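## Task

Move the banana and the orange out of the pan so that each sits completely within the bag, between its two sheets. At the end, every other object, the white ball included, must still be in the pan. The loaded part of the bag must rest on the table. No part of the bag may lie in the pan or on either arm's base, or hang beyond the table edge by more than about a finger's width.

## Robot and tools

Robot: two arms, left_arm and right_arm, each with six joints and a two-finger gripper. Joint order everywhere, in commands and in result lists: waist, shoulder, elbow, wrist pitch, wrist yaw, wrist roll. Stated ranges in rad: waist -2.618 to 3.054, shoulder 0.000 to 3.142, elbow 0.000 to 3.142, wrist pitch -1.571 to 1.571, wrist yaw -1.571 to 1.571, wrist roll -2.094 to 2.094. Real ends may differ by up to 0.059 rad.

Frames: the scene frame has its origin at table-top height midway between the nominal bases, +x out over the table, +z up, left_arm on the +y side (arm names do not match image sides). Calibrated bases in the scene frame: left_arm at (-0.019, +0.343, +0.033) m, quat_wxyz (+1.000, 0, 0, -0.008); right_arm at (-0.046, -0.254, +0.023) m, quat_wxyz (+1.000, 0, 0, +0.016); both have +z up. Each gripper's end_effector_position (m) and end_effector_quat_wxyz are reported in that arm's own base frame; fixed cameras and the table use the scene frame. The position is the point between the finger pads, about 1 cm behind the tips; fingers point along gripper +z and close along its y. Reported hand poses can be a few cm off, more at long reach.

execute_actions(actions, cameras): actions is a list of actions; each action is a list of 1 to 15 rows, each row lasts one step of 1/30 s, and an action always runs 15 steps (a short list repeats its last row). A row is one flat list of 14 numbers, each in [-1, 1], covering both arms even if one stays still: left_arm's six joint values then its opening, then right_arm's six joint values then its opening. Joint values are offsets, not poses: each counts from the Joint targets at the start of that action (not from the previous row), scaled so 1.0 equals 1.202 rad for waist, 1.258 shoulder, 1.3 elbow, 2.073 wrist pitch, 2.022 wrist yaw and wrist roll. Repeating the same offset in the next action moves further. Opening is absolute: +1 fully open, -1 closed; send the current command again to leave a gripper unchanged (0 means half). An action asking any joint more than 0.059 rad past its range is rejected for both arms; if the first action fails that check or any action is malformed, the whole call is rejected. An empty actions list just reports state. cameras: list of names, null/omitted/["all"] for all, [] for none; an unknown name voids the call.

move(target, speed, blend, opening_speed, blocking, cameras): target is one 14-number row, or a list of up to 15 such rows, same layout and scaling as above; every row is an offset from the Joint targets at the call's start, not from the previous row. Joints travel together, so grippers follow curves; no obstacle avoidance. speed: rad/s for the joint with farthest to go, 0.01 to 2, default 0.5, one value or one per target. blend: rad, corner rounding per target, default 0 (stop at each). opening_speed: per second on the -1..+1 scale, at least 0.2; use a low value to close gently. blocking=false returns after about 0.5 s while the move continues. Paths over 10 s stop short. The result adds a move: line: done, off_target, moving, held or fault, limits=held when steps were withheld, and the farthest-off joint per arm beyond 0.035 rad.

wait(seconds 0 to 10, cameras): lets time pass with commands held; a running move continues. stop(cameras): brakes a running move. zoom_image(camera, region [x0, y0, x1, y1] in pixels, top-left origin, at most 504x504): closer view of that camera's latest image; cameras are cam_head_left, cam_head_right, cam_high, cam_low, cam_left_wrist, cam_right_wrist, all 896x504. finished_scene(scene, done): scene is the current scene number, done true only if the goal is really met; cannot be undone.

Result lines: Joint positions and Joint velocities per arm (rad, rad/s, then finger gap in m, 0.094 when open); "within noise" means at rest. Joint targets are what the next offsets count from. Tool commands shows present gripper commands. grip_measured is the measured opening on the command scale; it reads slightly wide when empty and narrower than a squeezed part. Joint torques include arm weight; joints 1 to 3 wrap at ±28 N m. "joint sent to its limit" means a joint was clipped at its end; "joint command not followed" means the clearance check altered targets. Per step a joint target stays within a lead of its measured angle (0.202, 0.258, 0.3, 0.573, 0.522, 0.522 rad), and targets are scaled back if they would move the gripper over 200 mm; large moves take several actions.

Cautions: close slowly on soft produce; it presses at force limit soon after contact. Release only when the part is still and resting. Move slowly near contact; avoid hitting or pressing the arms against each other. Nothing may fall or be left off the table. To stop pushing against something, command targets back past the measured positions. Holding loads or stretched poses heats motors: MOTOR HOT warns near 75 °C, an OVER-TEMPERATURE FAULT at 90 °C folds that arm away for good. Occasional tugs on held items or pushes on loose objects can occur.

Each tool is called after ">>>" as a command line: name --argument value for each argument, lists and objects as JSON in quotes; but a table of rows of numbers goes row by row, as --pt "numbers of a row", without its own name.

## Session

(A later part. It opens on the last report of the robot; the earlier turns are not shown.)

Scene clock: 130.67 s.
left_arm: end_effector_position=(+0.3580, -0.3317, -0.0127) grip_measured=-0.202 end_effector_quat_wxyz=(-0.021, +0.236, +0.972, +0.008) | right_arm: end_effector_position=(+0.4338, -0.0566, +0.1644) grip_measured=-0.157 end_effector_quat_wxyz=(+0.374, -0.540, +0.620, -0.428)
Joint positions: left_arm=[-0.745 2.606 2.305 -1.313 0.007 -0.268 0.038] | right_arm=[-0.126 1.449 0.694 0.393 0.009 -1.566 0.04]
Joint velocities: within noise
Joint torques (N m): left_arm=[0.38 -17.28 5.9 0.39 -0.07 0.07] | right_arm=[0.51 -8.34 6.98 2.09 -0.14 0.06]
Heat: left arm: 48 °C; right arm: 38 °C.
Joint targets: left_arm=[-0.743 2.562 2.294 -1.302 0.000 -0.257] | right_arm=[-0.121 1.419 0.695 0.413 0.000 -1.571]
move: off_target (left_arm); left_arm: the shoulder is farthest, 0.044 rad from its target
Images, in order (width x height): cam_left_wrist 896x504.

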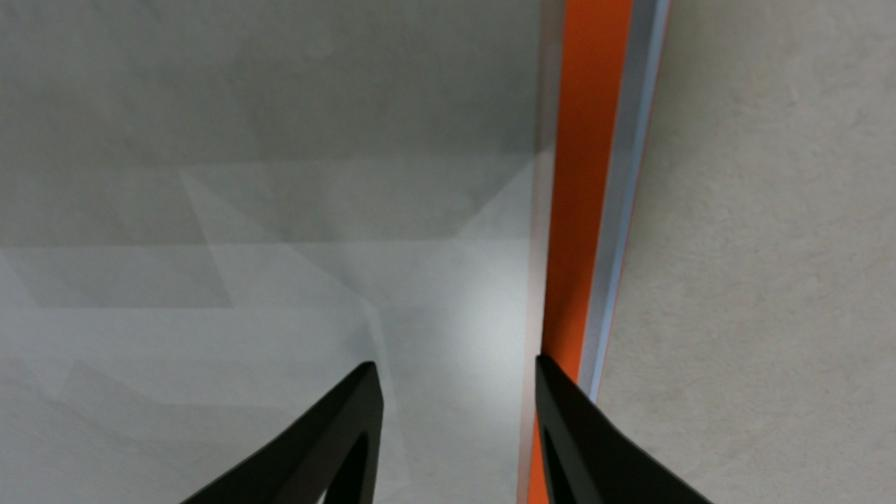

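>>> move --pt "0 0.0133 -0.0718 0.0527 0 0 -0.2 0 0 0 0 0 0 -0.25" --pt "0 0.0133 -0.0718 0.0527 0 0 -1 0 0 0 0 0 0 -0.25" --pt "0 0.0 0.0449 -0.0286 0 0 -1 0 0 0 0 0 0 -0.25" --opening_speed 0.4 --speed 0.2 --cameras '["cam_left_wrist","cam_head_left"]'

Scene clock: 135.83 s.
left_arm: end_effector_position=(+0.3587, -0.3344, +0.0114) grip_measured=-0.987 end_effector_quat_wxyz=(-0.011, +0.237, +0.971, -0.003) | right_arm: end_effector_position=(+0.4338, -0.0566, +0.1644) grip_measured=-0.157 end_effector_quat_wxyz=(+0.374, -0.540, +0.620, -0.428)
Joint positions: left_arm=[-0.745 2.57 2.333 -1.35 0.016 -0.266 0.001] | right_arm=[-0.126 1.449 0.694 0.393 0.009 -1.566 0.04]
Joint velocities: within noise
Joint torques (N m): left_arm=[0.39 -14.42 8.9 0.22 -0.15 0.05] | right_arm=[0.51 -8.34 6.97 2.09 -0.14 0.06]
Heat: left arm: 48 °C; right arm: 38 °C.
Joint targets: left_arm=[-0.743 2.562 2.352 -1.361 0.000 -0.257] | right_arm=[-0.121 1.419 0.695 0.413 0.000 -1.571]
move: done; target 2's new numbers were sent with left_arm's wrist pitch 0.053 rad from that target
Images, in order (width x height): cam_head_left 896x504, cam_left_wrist 896x504.

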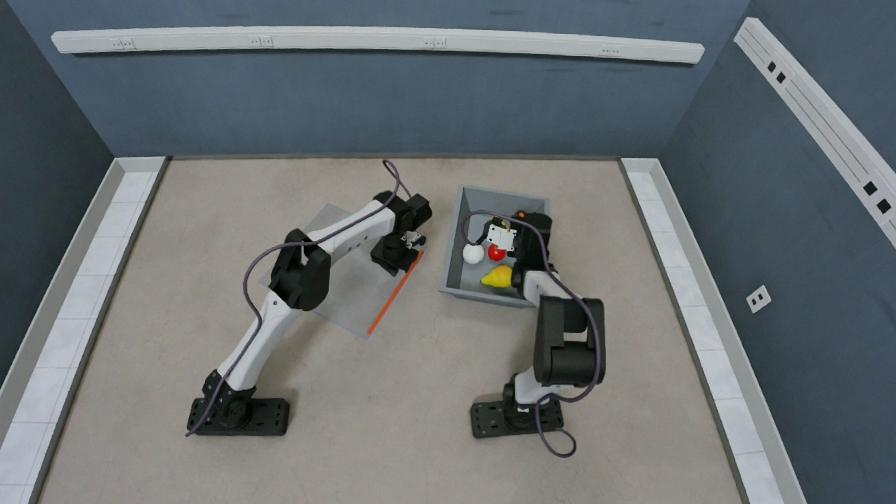

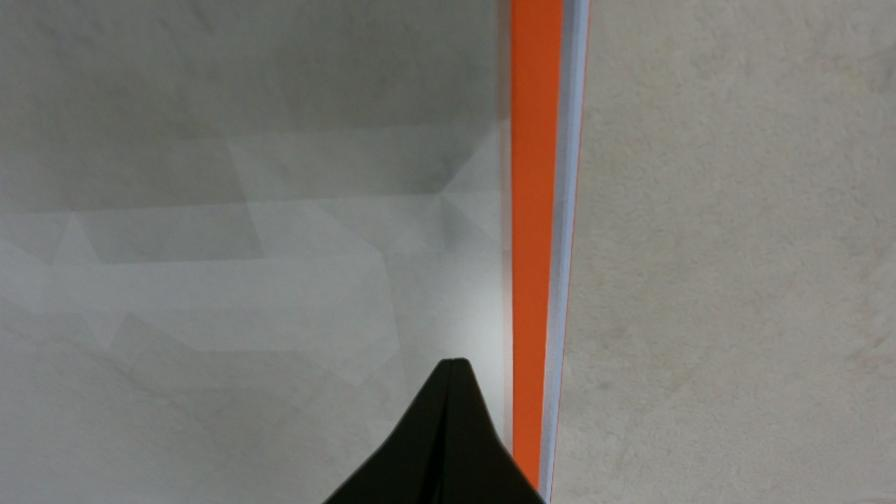

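>>> move --pt "0 0 0 0 0 0 -0.2 0 0 0 0 0 0 -0.25" --pt "0 0.0197 -0.1353 0.0969 0 0 -0.2 0 0 0 0 0 0 -0.25" --pt "0 0.0197 -0.1353 0.0969 0 0 -1 0 0 0 0 0 0 -0.25" --pt "0 0 0 0 0 0 -1 0 0 0 0 0 0 -0.25" --opening_speed 0.6 --speed 0.3 --cameras '["cam_left_wrist"]'

Scene clock: 141.67 s.
left_arm: end_effector_position=(+0.3588, -0.3359, +0.0159) grip_measured=-0.987 end_effector_quat_wxyz=(-0.006, +0.239, +0.971, -0.006) | right_arm: end_effector_position=(+0.4338, -0.0566, +0.1644) grip_measured=-0.157 end_effector_quat_wxyz=(+0.374, -0.540, +0.620, -0.428)
Joint positions: left_arm=[-0.747 2.561 2.334 -1.35 0.016 -0.265 0.001] | right_arm=[-0.126 1.449 0.694 0.393 0.009 -1.566 0.04]
Joint velocities: within noise
Joint torques (N m): left_arm=[0.54 -13.7 8.83 0.25 -0.15 0.03] | right_arm=[0.5 -8.34 6.99 2.09 -0.13 0.06]
Heat: left arm: 49 °C; right arm: 38 °C.
Joint targets: left_arm=[-0.743 2.562 2.352 -1.362 0.000 -0.257] | right_arm=[-0.121 1.419 0.695 0.413 0.000 -1.571]
move: done; target 3's new numbers were sent with left_arm's wrist pitch 0.060 rad from that target
Images, in order (width x height): cam_left_wrist 896x504.

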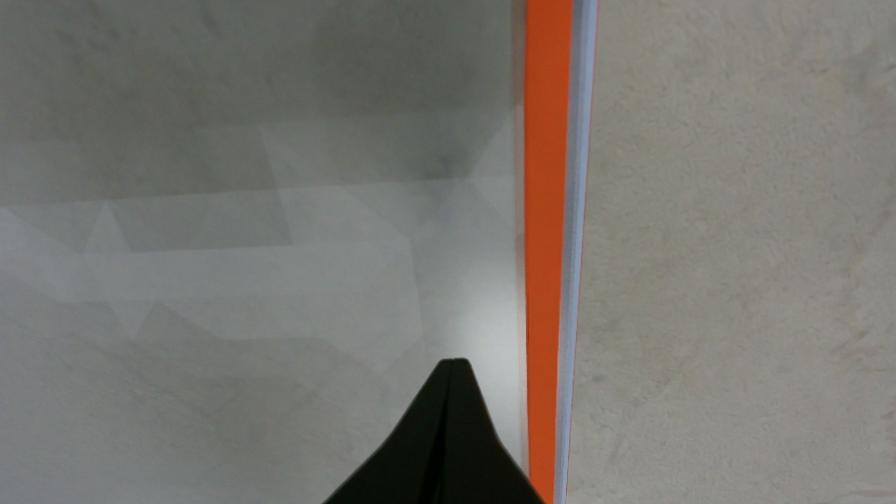

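>>> move --pt "0 0 0 0 0 0 -0.2 0 0 0 0 0 0 -0.25" --pt "0 0.0247 -0.1448 0.1064 0 0 -0.2 0 0 0 0 0 0 -0.25" --pt "0 0.0247 -0.1448 0.1064 0 0 -1 0 0 0 0 0 0 -0.25" --pt "0 0 0 0 0 0 -1 0 0 0 0 0 0 -0.25" --opening_speed 0.6 --speed 0.3 --cameras '["cam_left_wrist"]'

Scene clock: 147.57 s.
left_arm: end_effector_position=(+0.3592, -0.3360, +0.0170) grip_measured=-0.986 end_effector_quat_wxyz=(-0.005, +0.239, +0.971, -0.006) | right_arm: end_effector_position=(+0.4338, -0.0566, +0.1644) grip_measured=-0.157 end_effector_quat_wxyz=(+0.374, -0.540, +0.620, -0.428)
Joint positions: left_arm=[-0.747 2.558 2.333 -1.349 0.015 -0.265 0.001] | right_arm=[-0.126 1.449 0.694 0.393 0.009 -1.566 0.04]
Joint velocities: within noise
Joint torques (N m): left_arm=[0.55 -13.45 8.85 0.25 -0.14 0.03] | right_arm=[0.51 -8.34 6.97 2.09 -0.13 0.06]
Heat: left arm: 49 °C; right arm: 38 °C.
Joint targets: left_arm=[-0.743 2.562 2.352 -1.362 0.000 -0.257] | right_arm=[-0.121 1.419 0.695 0.413 0.000 -1.571]
move: done; target 3's new numbers were sent with left_arm's wrist pitch 0.060 rad from that target
Images, in order (width x height): cam_left_wrist 896x504.

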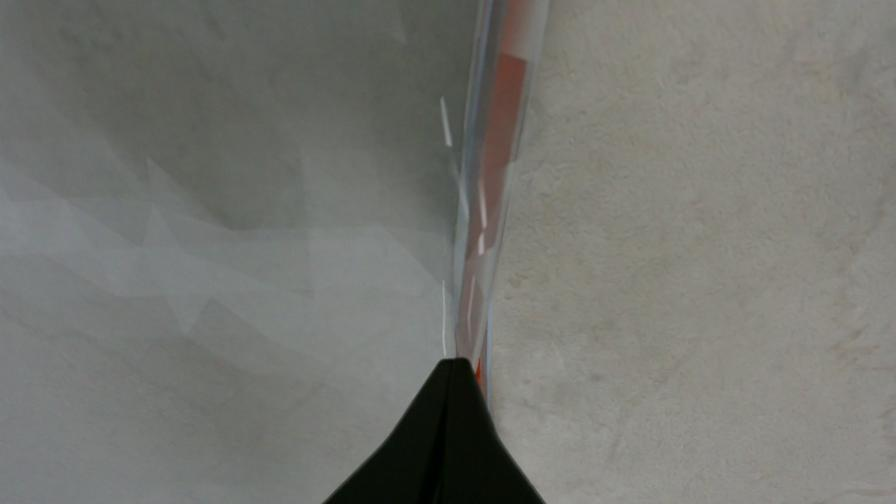

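>>> zoom_image --camera "cam_left_wrist" --region '[330, 0, 660, 450]'

>>> execute_actions --actions '[]' --cameras '["cam_low","cam_high","cam_head_right"]'

>>> zoom_image --camera "cam_head_right" --region '[240, 170, 560, 370]'

Scaled by 1.120 from the camera's 896x504 image, which has a finer 1280x720 frame.

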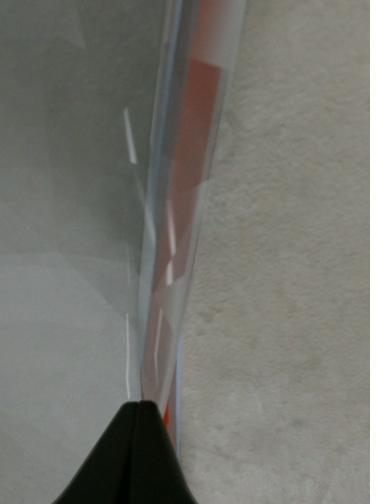

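Scene clock: 147.80 s.
left_arm: end_effector_position=(+0.3591, -0.3359, +0.0170) grip_measured=-0.986 end_effector_quat_wxyz=(-0.005, +0.239, +0.971, -0.006) | right_arm: end_effector_position=(+0.4338, -0.0566, +0.1644) grip_measured=-0.157 end_effector_quat_wxyz=(+0.374, -0.540, +0.620, -0.428)
Joint positions: left_arm=[-0.747 2.558 2.333 -1.349 0.015 -0.265 0.001] | right_arm=[-0.126 1.449 0.694 0.393 0.009 -1.566 0.04]
Joint velocities: within noise
Joint torques (N m): left_arm=[0.51 -13.44 8.85 0.26 -0.14 0.03] | right_arm=[0.5 -8.32 6.97 2.09 -0.14 0.06]
Heat: left arm: 49 °C; right arm: 38 °C.
Joint targets: left_arm=[-0.743 2.562 2.352 -1.362 0.000 -0.257] | right_arm=[-0.121 1.419 0.695 0.413 0.000 -1.571]
Tool commands: left_gripper/opening=-1.0 right_gripper/opening=-0.25
Images, in order (width x height): cam_head_right 896x504, cam_high 896x504, cam_low 896x504.

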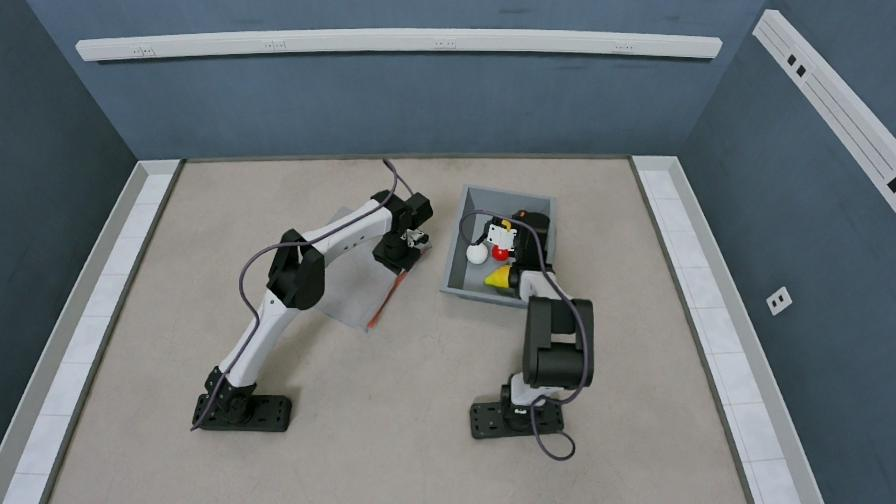

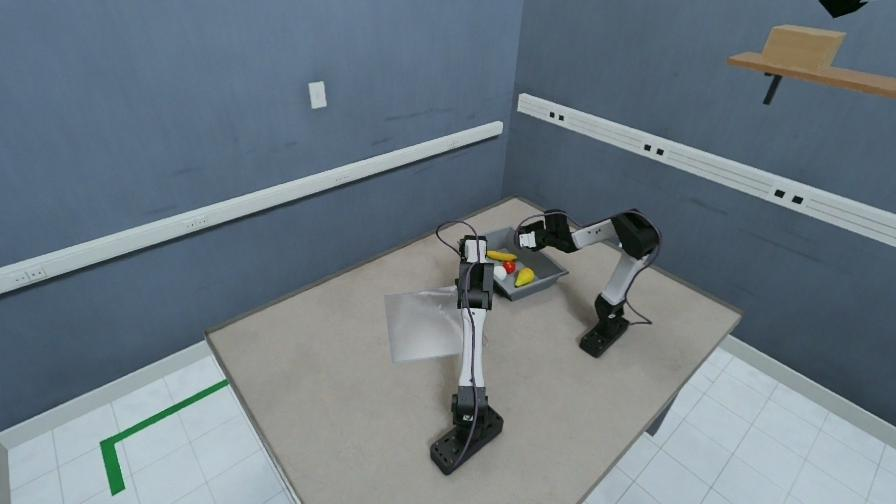

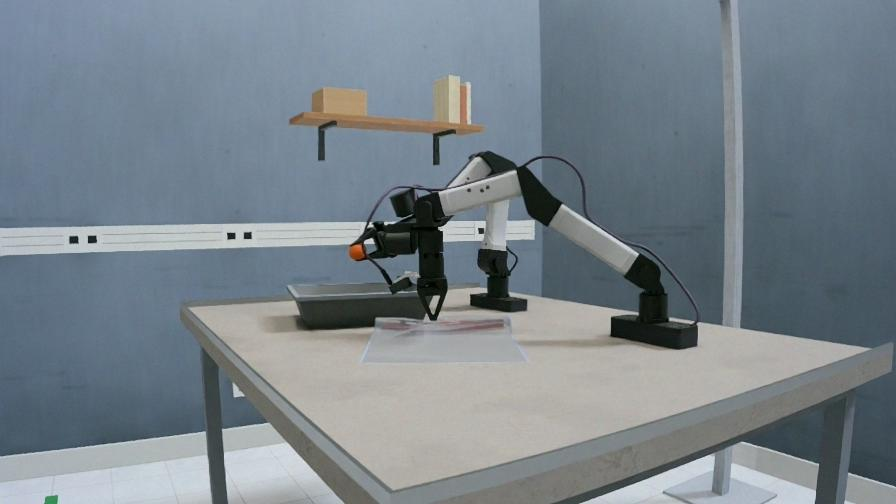

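Scaled by 1.575 from the camera's 896x504 image, which has a finer 1280x720 frame.

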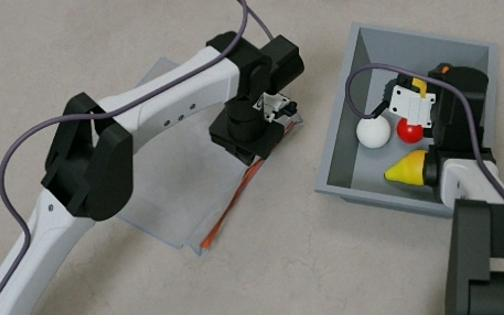

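>>> zoom_image --camera "cam_low" --region '[340, 260, 560, 384]'

>>> zoom_image --camera "cam_head_right" --region '[340, 220, 460, 340]'

Scaled by 2.291 from the camera's 896x504 image, which has a finer 1280x720 frame.

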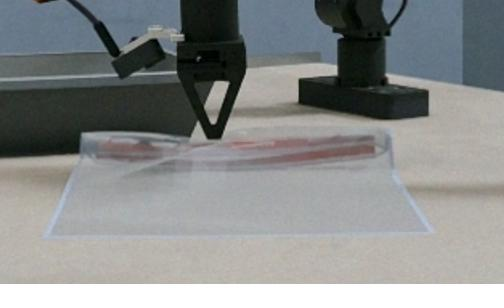

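Scaled by 4.200 from the camera's 896x504 image, which has a finer 1280x720 frame.

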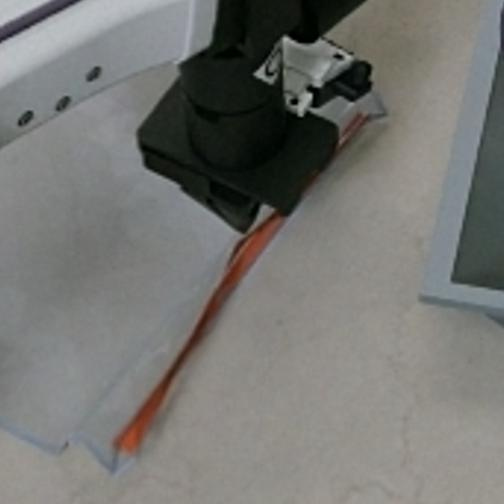

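>>> move --target '[0,-0.0994,0.0072,-0.0642,0,0,-1,0,0,0,0,0,0,-0.25]' --speed 0.15 --cameras '["cam_low","cam_left_wrist","cam_head_left","cam_head_right"]'

>>> zoom_image --camera "cam_low" --region '[340, 260, 560, 384]'

>>> zoom_image --camera "cam_head_right" --region '[300, 200, 460, 340]'

Scene clock: 150.03 s.
left_arm: end_effector_position=(+0.3416, -0.3197, +0.0598) grip_measured=-0.986 end_effector_quat_wxyz=(-0.021, +0.239, +0.971, +0.003) | right_arm: end_effector_position=(+0.4338, -0.0566, +0.1644) grip_measured=-0.157 end_effector_quat_wxyz=(+0.374, -0.540, +0.620, -0.428)
Joint positions: left_arm=[-0.747 2.472 2.343 -1.482 0.015 -0.265 0.001] | right_arm=[-0.126 1.449 0.694 0.393 0.009 -1.566 0.04]
Joint velocities: within noise
Joint torques (N m): left_arm=[0.51 -15.95 8.64 0.16 -0.13 0.02] | right_arm=[0.53 -8.31 6.98 2.09 -0.14 0.06]
Heat: left arm: 49 °C; right arm: 38 °C.
Joint targets: left_arm=[-0.743 2.437 2.362 -1.495 0.000 -0.257] | right_arm=[-0.121 1.419 0.695 0.413 0.000 -1.571]
move: done
Images, in order (width x height): cam_head_left 896x504, cam_head_right 896x504, cam_low 896x504, cam_left_wrist 896x504.

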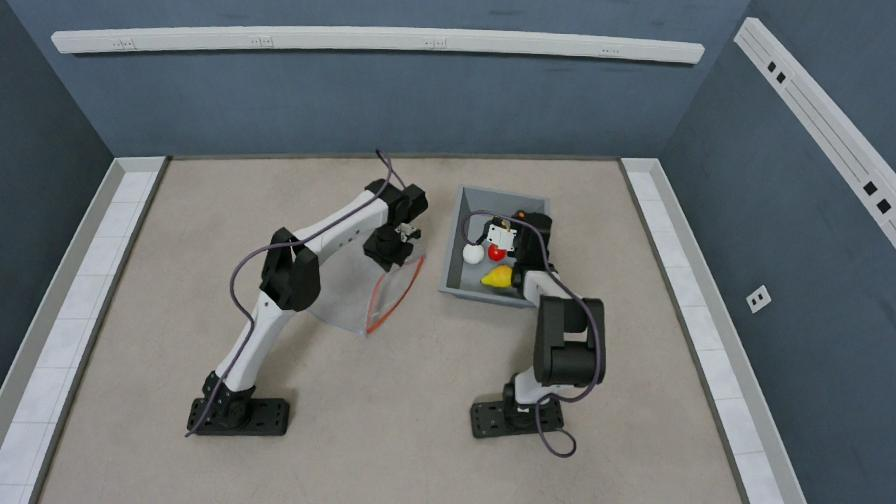

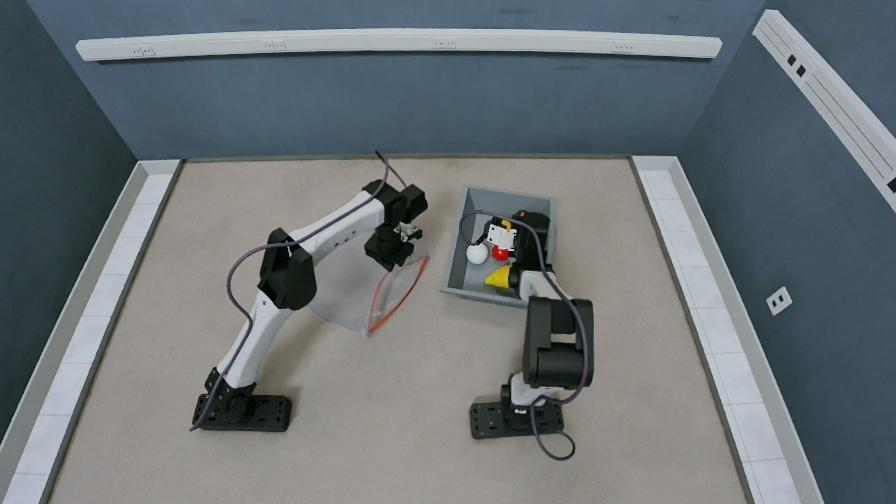

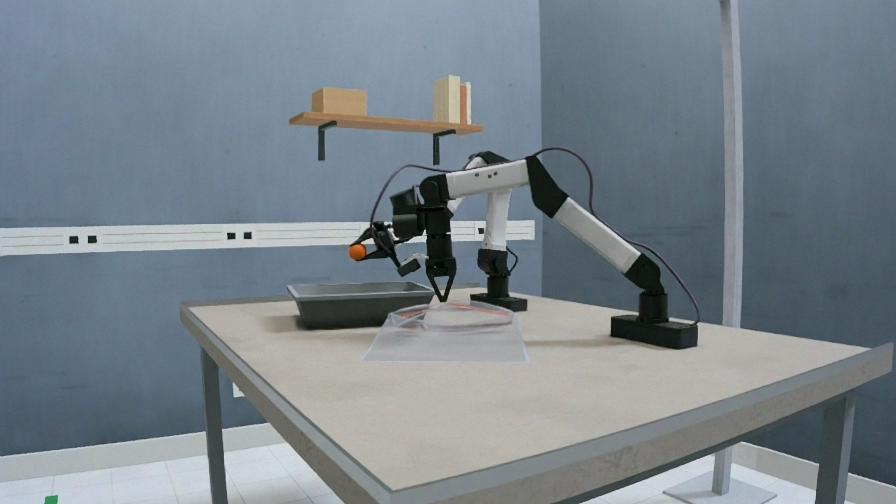

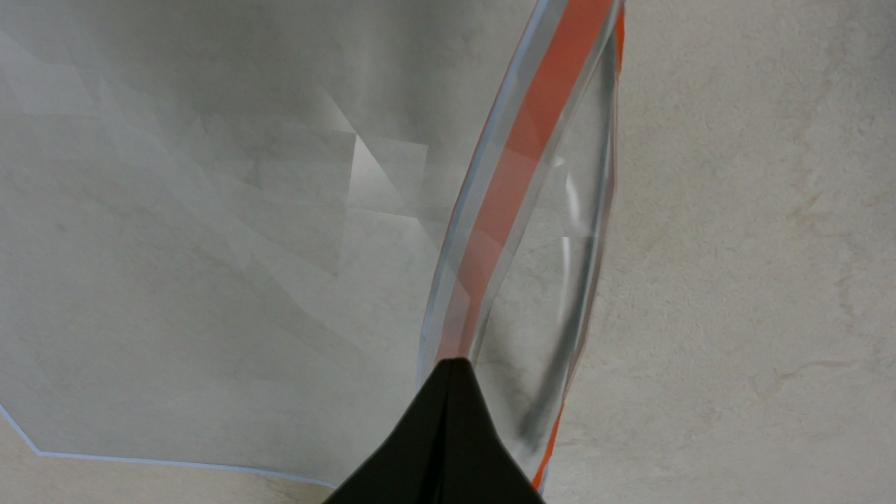

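Scaled by 2.291 from the camera's 896x504 image, which has a finer 1280x720 frame.

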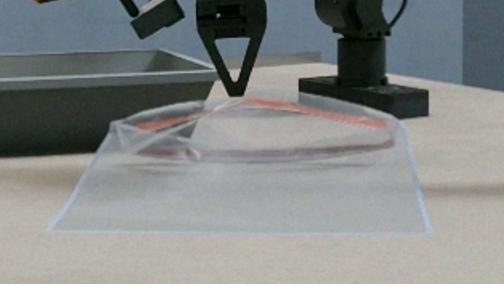

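Scaled by 3.150 from the camera's 896x504 image, which has a finer 1280x720 frame.

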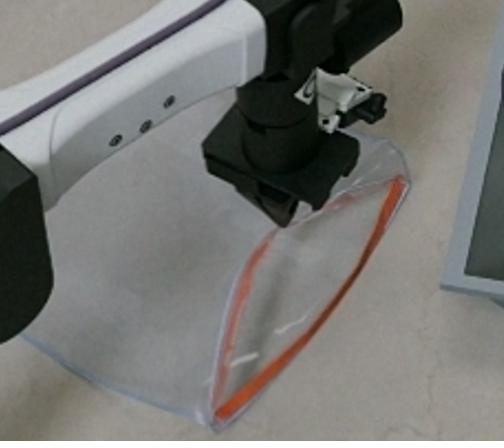

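>>> move --target '[0.1864,-0.0251,0.0499,-0.0128,0.2918,0.0851,-1,0,0,0,0,0,0,-0.25]' --speed 0.25 --cameras '["cam_low","cam_left_wrist","cam_head_left","cam_head_right"]'

>>> zoom_image --camera "cam_low" --region '[320, 240, 560, 380]'

>>> zoom_image --camera "cam_head_right" --region '[300, 190, 470, 350]'

Scene clock: 154.73 s.
left_arm: end_effector_position=(+0.3650, -0.3172, +0.1137) grip_measured=-0.986 end_effector_quat_wxyz=(-0.077, +0.205, +0.937, -0.272) | right_arm: end_effector_position=(+0.4338, -0.0566, +0.1644) grip_measured=-0.157 end_effector_quat_wxyz=(+0.374, -0.540, +0.620, -0.428)
Joint positions: left_arm=[-0.522 2.447 2.406 -1.509 0.572 -0.096 0.001] | right_arm=[-0.126 1.449 0.694 0.393 0.009 -1.566 0.04]
Joint velocities: within noise
Joint torques (N m): left_arm=[0.42 -16.36 8.96 0.32 0.48 0.09] | right_arm=[0.51 -8.32 6.98 2.09 -0.14 0.05]
Heat: left arm: 52 °C; right arm: 38 °C.
Joint targets: left_arm=[-0.518 2.405 2.427 -1.521 0.590 -0.085] | right_arm=[-0.121 1.419 0.695 0.413 0.000 -1.571]
move: off_target (left_arm); left_arm: the shoulder is farthest, 0.042 rad from its target
Images, in order (width x height): cam_head_left 896x504, cam_head_right 896x504, cam_low 896x504, cam_left_wrist 896x504.

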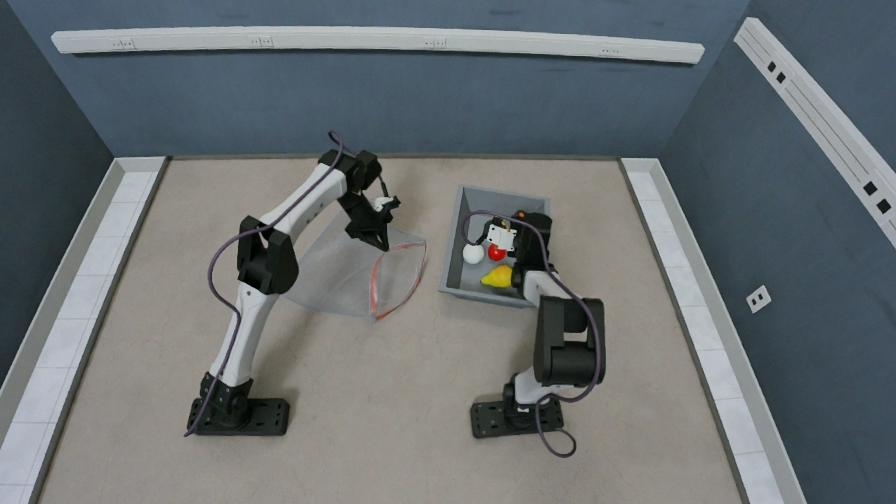

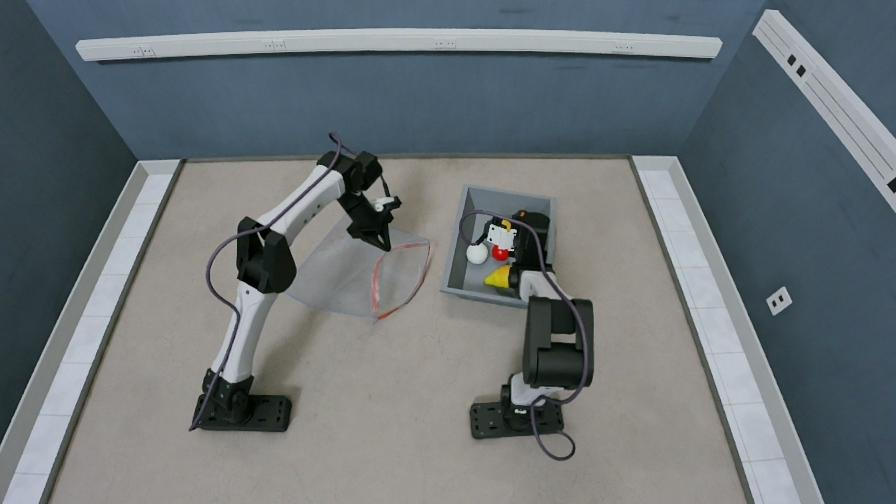

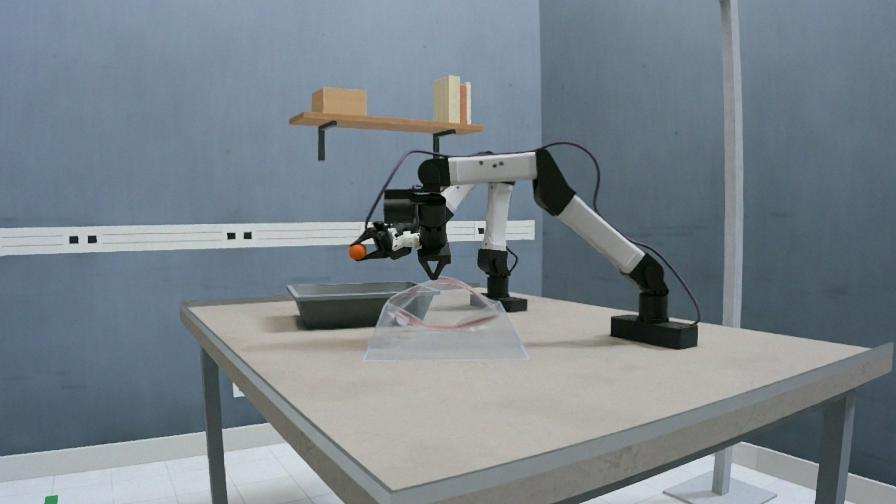

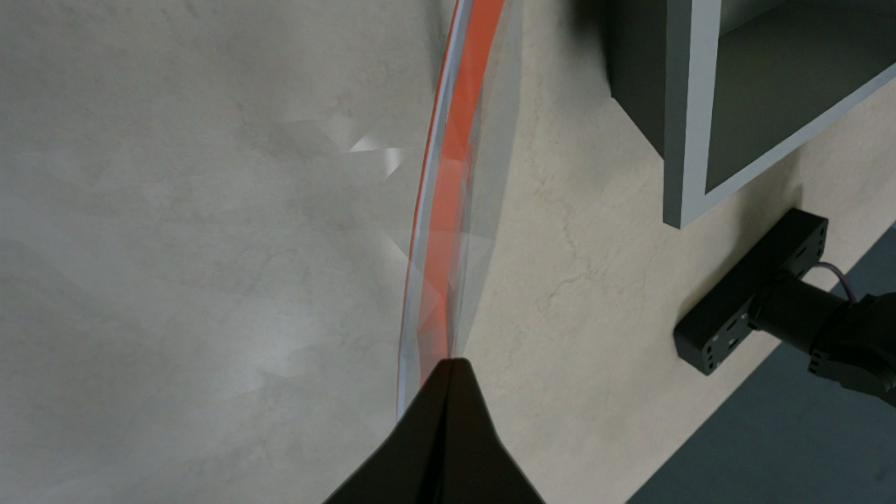

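Scaled by 2.100 from the camera's 896x504 image, which has a finer 1280x720 frame.

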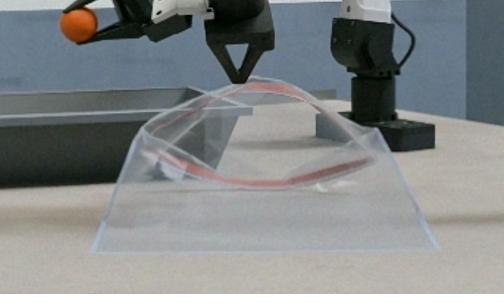

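Scaled by 2.965 from the camera's 896x504 image, which has a finer 1280x720 frame.

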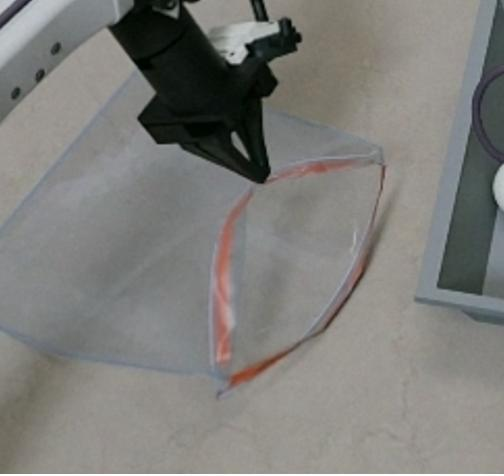

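>>> move --pt "0 0 0 0 0 0 -1 0.1839 -0.2552 -0.0922 -0.2847 0 0 -0.25" --pt "0 0 0 0 0 0 -1 0.5749 -0.1885 -0.1906 -0.1825 0 0 -0.25" --speed '[0.5,0.5]' --blend '[0.1,0]' --cameras '["cam_head_right","cam_right_wrist"]'

>>> zoom_image --camera "cam_head_right" --region '[300, 190, 560, 410]'

Scene clock: 160.70 s.
left_arm: end_effector_position=(+0.3648, -0.3173, +0.1138) grip_measured=-0.986 end_effector_quat_wxyz=(-0.077, +0.205, +0.937, -0.272) | right_arm: end_effector_position=(+0.2773, +0.1739, +0.0784) grip_measured=-0.157 end_effector_quat_wxyz=(-0.364, +0.795, -0.442, +0.202)
Joint positions: left_arm=[-0.522 2.447 2.406 -1.51 0.574 -0.096 0.001] | right_arm=[0.563 1.175 0.448 0.014 0.006 -1.566 0.04]
Joint velocities: within noise
Joint torques (N m): left_arm=[0.43 -16.39 8.98 0.32 0.48 0.09] | right_arm=[0.65 -2.61 6.63 1.79 -0.12 0.05]
Heat: left arm: 54 °C; right arm: 37 °C.
Joint targets: left_arm=[-0.518 2.405 2.427 -1.521 0.590 -0.085] | right_arm=[0.570 1.182 0.447 0.035 0.000 -1.570]
move: off_target (left_arm); left_arm: the shoulder is farthest, 0.042 rad from its target
Images, in order (width x height): cam_head_right 896x504, cam_right_wrist 896x504.

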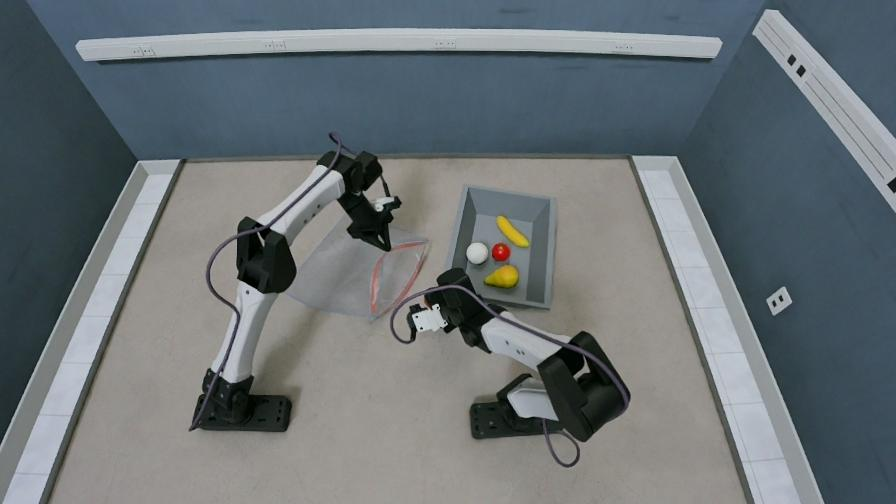

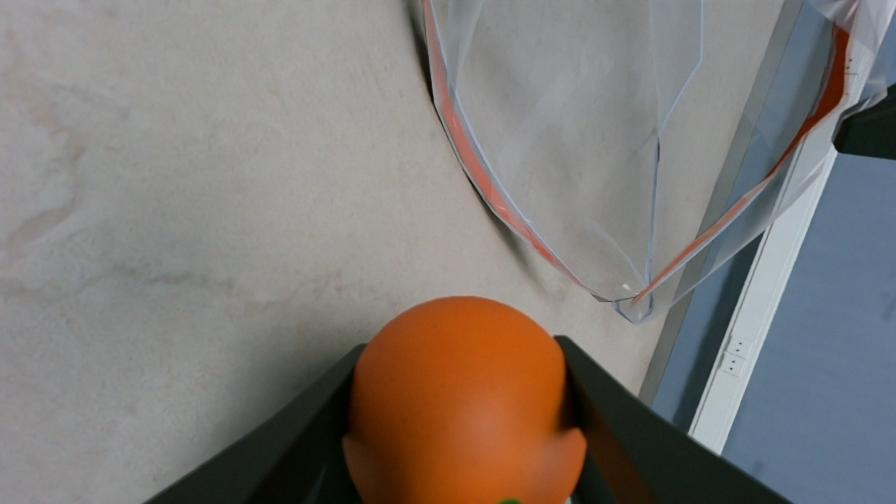

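Scaled by 1.938 from the camera's 896x504 image, which has a finer 1280x720 frame.

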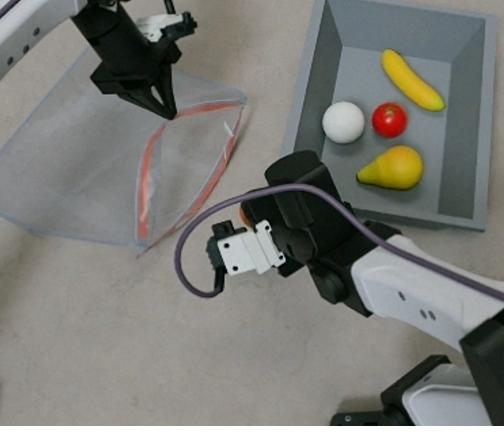

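>>> move --target '[0,0,0,0,0,0,-1,0.025,0.4296,0.0569,0.3215,0,0,-0.25]' --speed 0.4 --cameras '["cam_head_right","cam_right_wrist","cam_low"]'

>>> zoom_image --camera "cam_head_right" --region '[300, 190, 560, 410]'

>>> zoom_image --camera "cam_low" --region '[320, 240, 560, 380]'

Scene clock: 164.23 s.
left_arm: end_effector_position=(+0.3648, -0.3173, +0.1138) grip_measured=-0.986 end_effector_quat_wxyz=(-0.077, +0.205, +0.937, -0.272) | right_arm: end_effector_position=(+0.3409, +0.2281, +0.0400) grip_measured=-0.157 end_effector_quat_wxyz=(-0.435, +0.766, -0.412, +0.233)
Joint positions: left_arm=[-0.522 2.447 2.406 -1.51 0.574 -0.096 0.001] | right_arm=[0.592 1.714 0.497 0.679 0.006 -1.566 0.04]
Joint velocities: within noise
Joint torques (N m): left_arm=[0.44 -16.36 8.94 0.32 0.48 0.09] | right_arm=[0.76 -5.46 7.3 2 -0.11 0.06]
Heat: left arm: 55 °C; right arm: 37 °C.
Joint targets: left_arm=[-0.518 2.405 2.427 -1.521 0.590 -0.085] | right_arm=[0.600 1.723 0.521 0.702 0.000 -1.570]
move: off_target (left_arm); left_arm: the shoulder is farthest, 0.042 rad from its target
Images, in order (width x height): cam_head_right 896x504, cam_low 896x504, cam_right_wrist 896x504.

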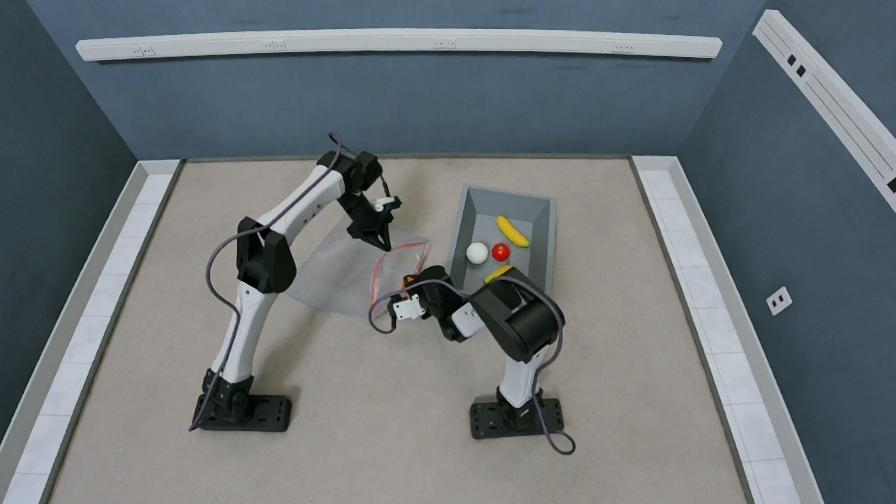

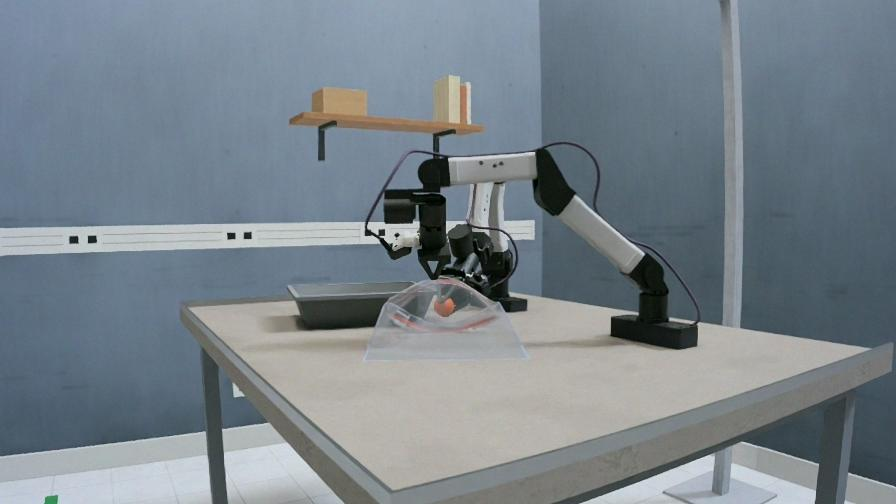

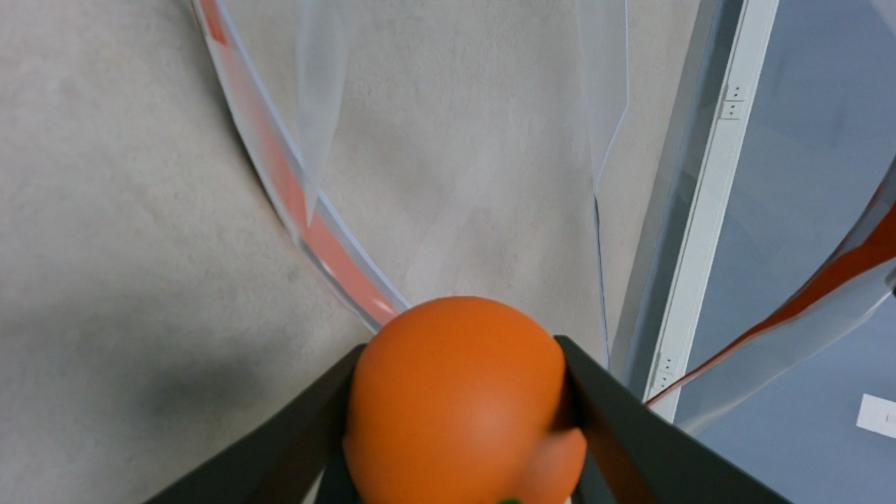

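Scaled by 1.938 from the camera's 896x504 image, which has a finer 1280x720 frame.

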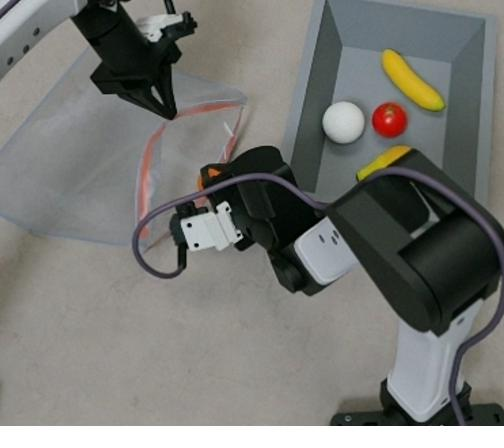

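Scaled by 2.100 from the camera's 896x504 image, which has a finer 1280x720 frame.

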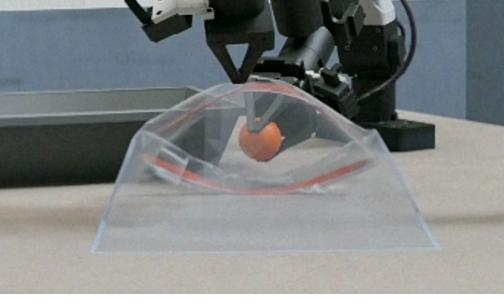

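>>> move --target '[0,0,0,0,0,0,-1,0,0.2425,0.0968,0.1443,0,0,-0.25]' --speed 0.3 --cameras '["cam_head_right","cam_right_wrist","cam_low"]'

>>> zoom_image --camera "cam_head_right" --region '[300, 190, 560, 410]'

>>> zoom_image --camera "cam_low" --region '[320, 240, 560, 380]'

Scene clock: 166.47 s.
left_arm: end_effector_position=(+0.3648, -0.3173, +0.1138) grip_measured=-0.986 end_effector_quat_wxyz=(-0.077, +0.205, +0.937, -0.272) | right_arm: end_effector_position=(+0.3838, +0.2569, +0.0223) grip_measured=-0.157 end_effector_quat_wxyz=(-0.482, +0.737, -0.397, +0.258)
Joint positions: left_arm=[-0.522 2.447 2.406 -1.51 0.574 -0.096 0.001] | right_arm=[0.592 2.017 0.626 0.978 0.006 -1.566 0.04]
Joint velocities: within noise
Joint torques (N m): left_arm=[0.44 -16.36 8.95 0.32 0.48 0.1] | right_arm=[0.75 -7.1 6.2 2.05 -0.11 0.07]
Heat: left arm: 56 °C; right arm: 37 °C.
Joint targets: left_arm=[-0.518 2.405 2.427 -1.521 0.590 -0.085] | right_arm=[0.600 2.028 0.647 1.001 0.000 -1.570]
move: off_target (left_arm); left_arm: the shoulder is farthest, 0.042 rad from its target
Images, in order (width x height): cam_head_right 896x504, cam_low 896x504, cam_right_wrist 896x504.

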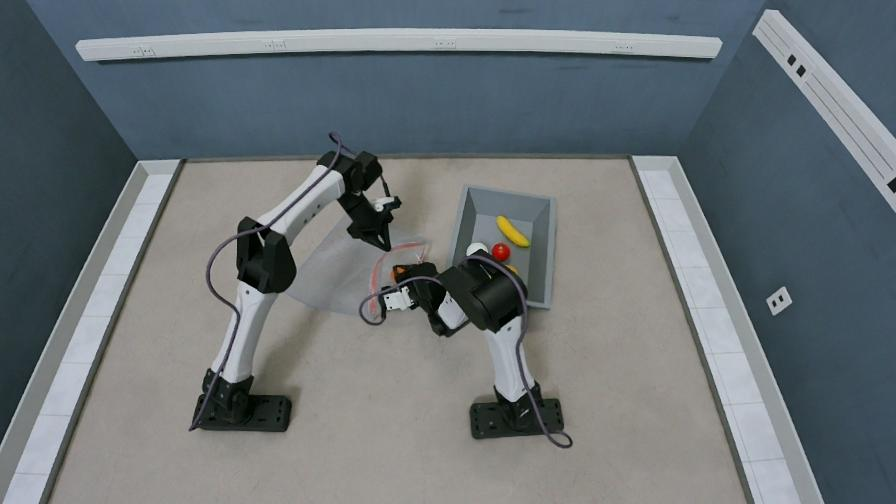

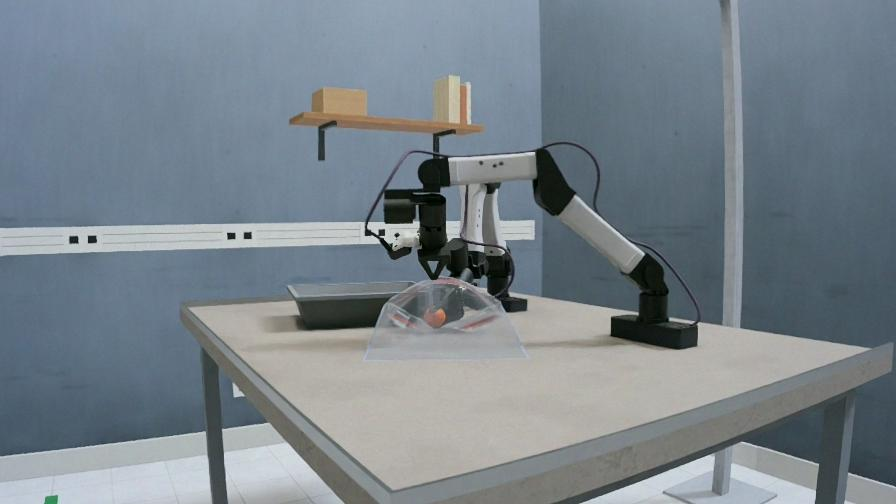

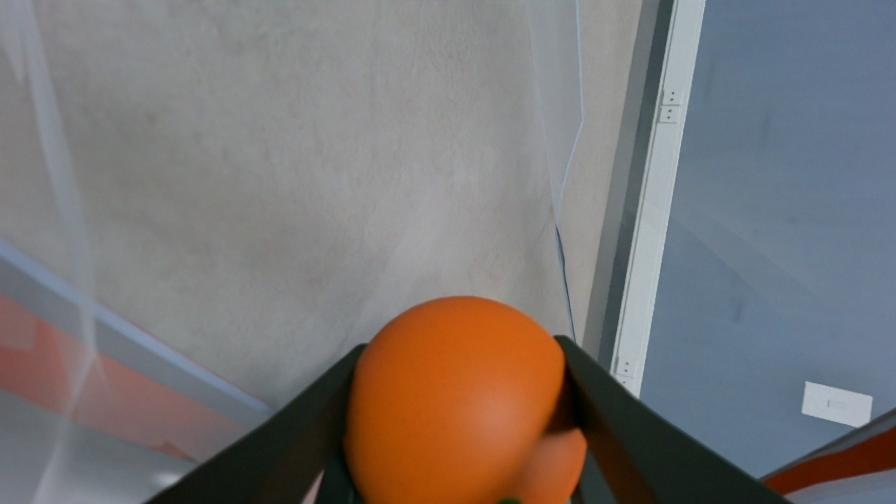

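Scaled by 1.938 from the camera's 896x504 image, which has a finer 1280x720 frame.

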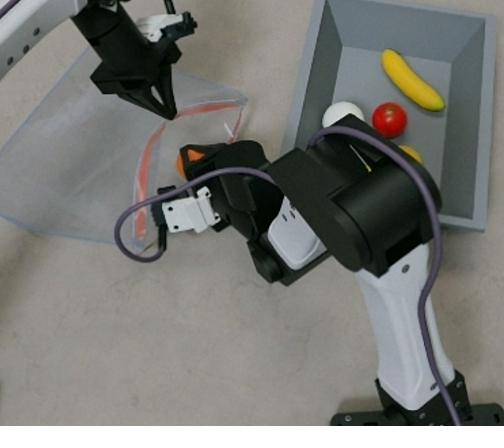

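Scaled by 2.100 from the camera's 896x504 image, which has a finer 1280x720 frame.

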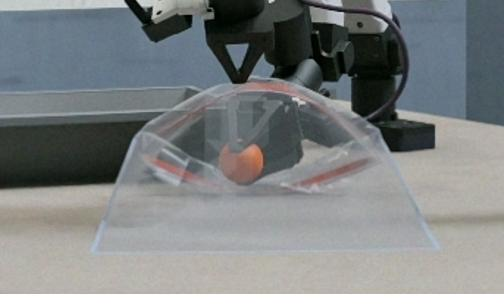

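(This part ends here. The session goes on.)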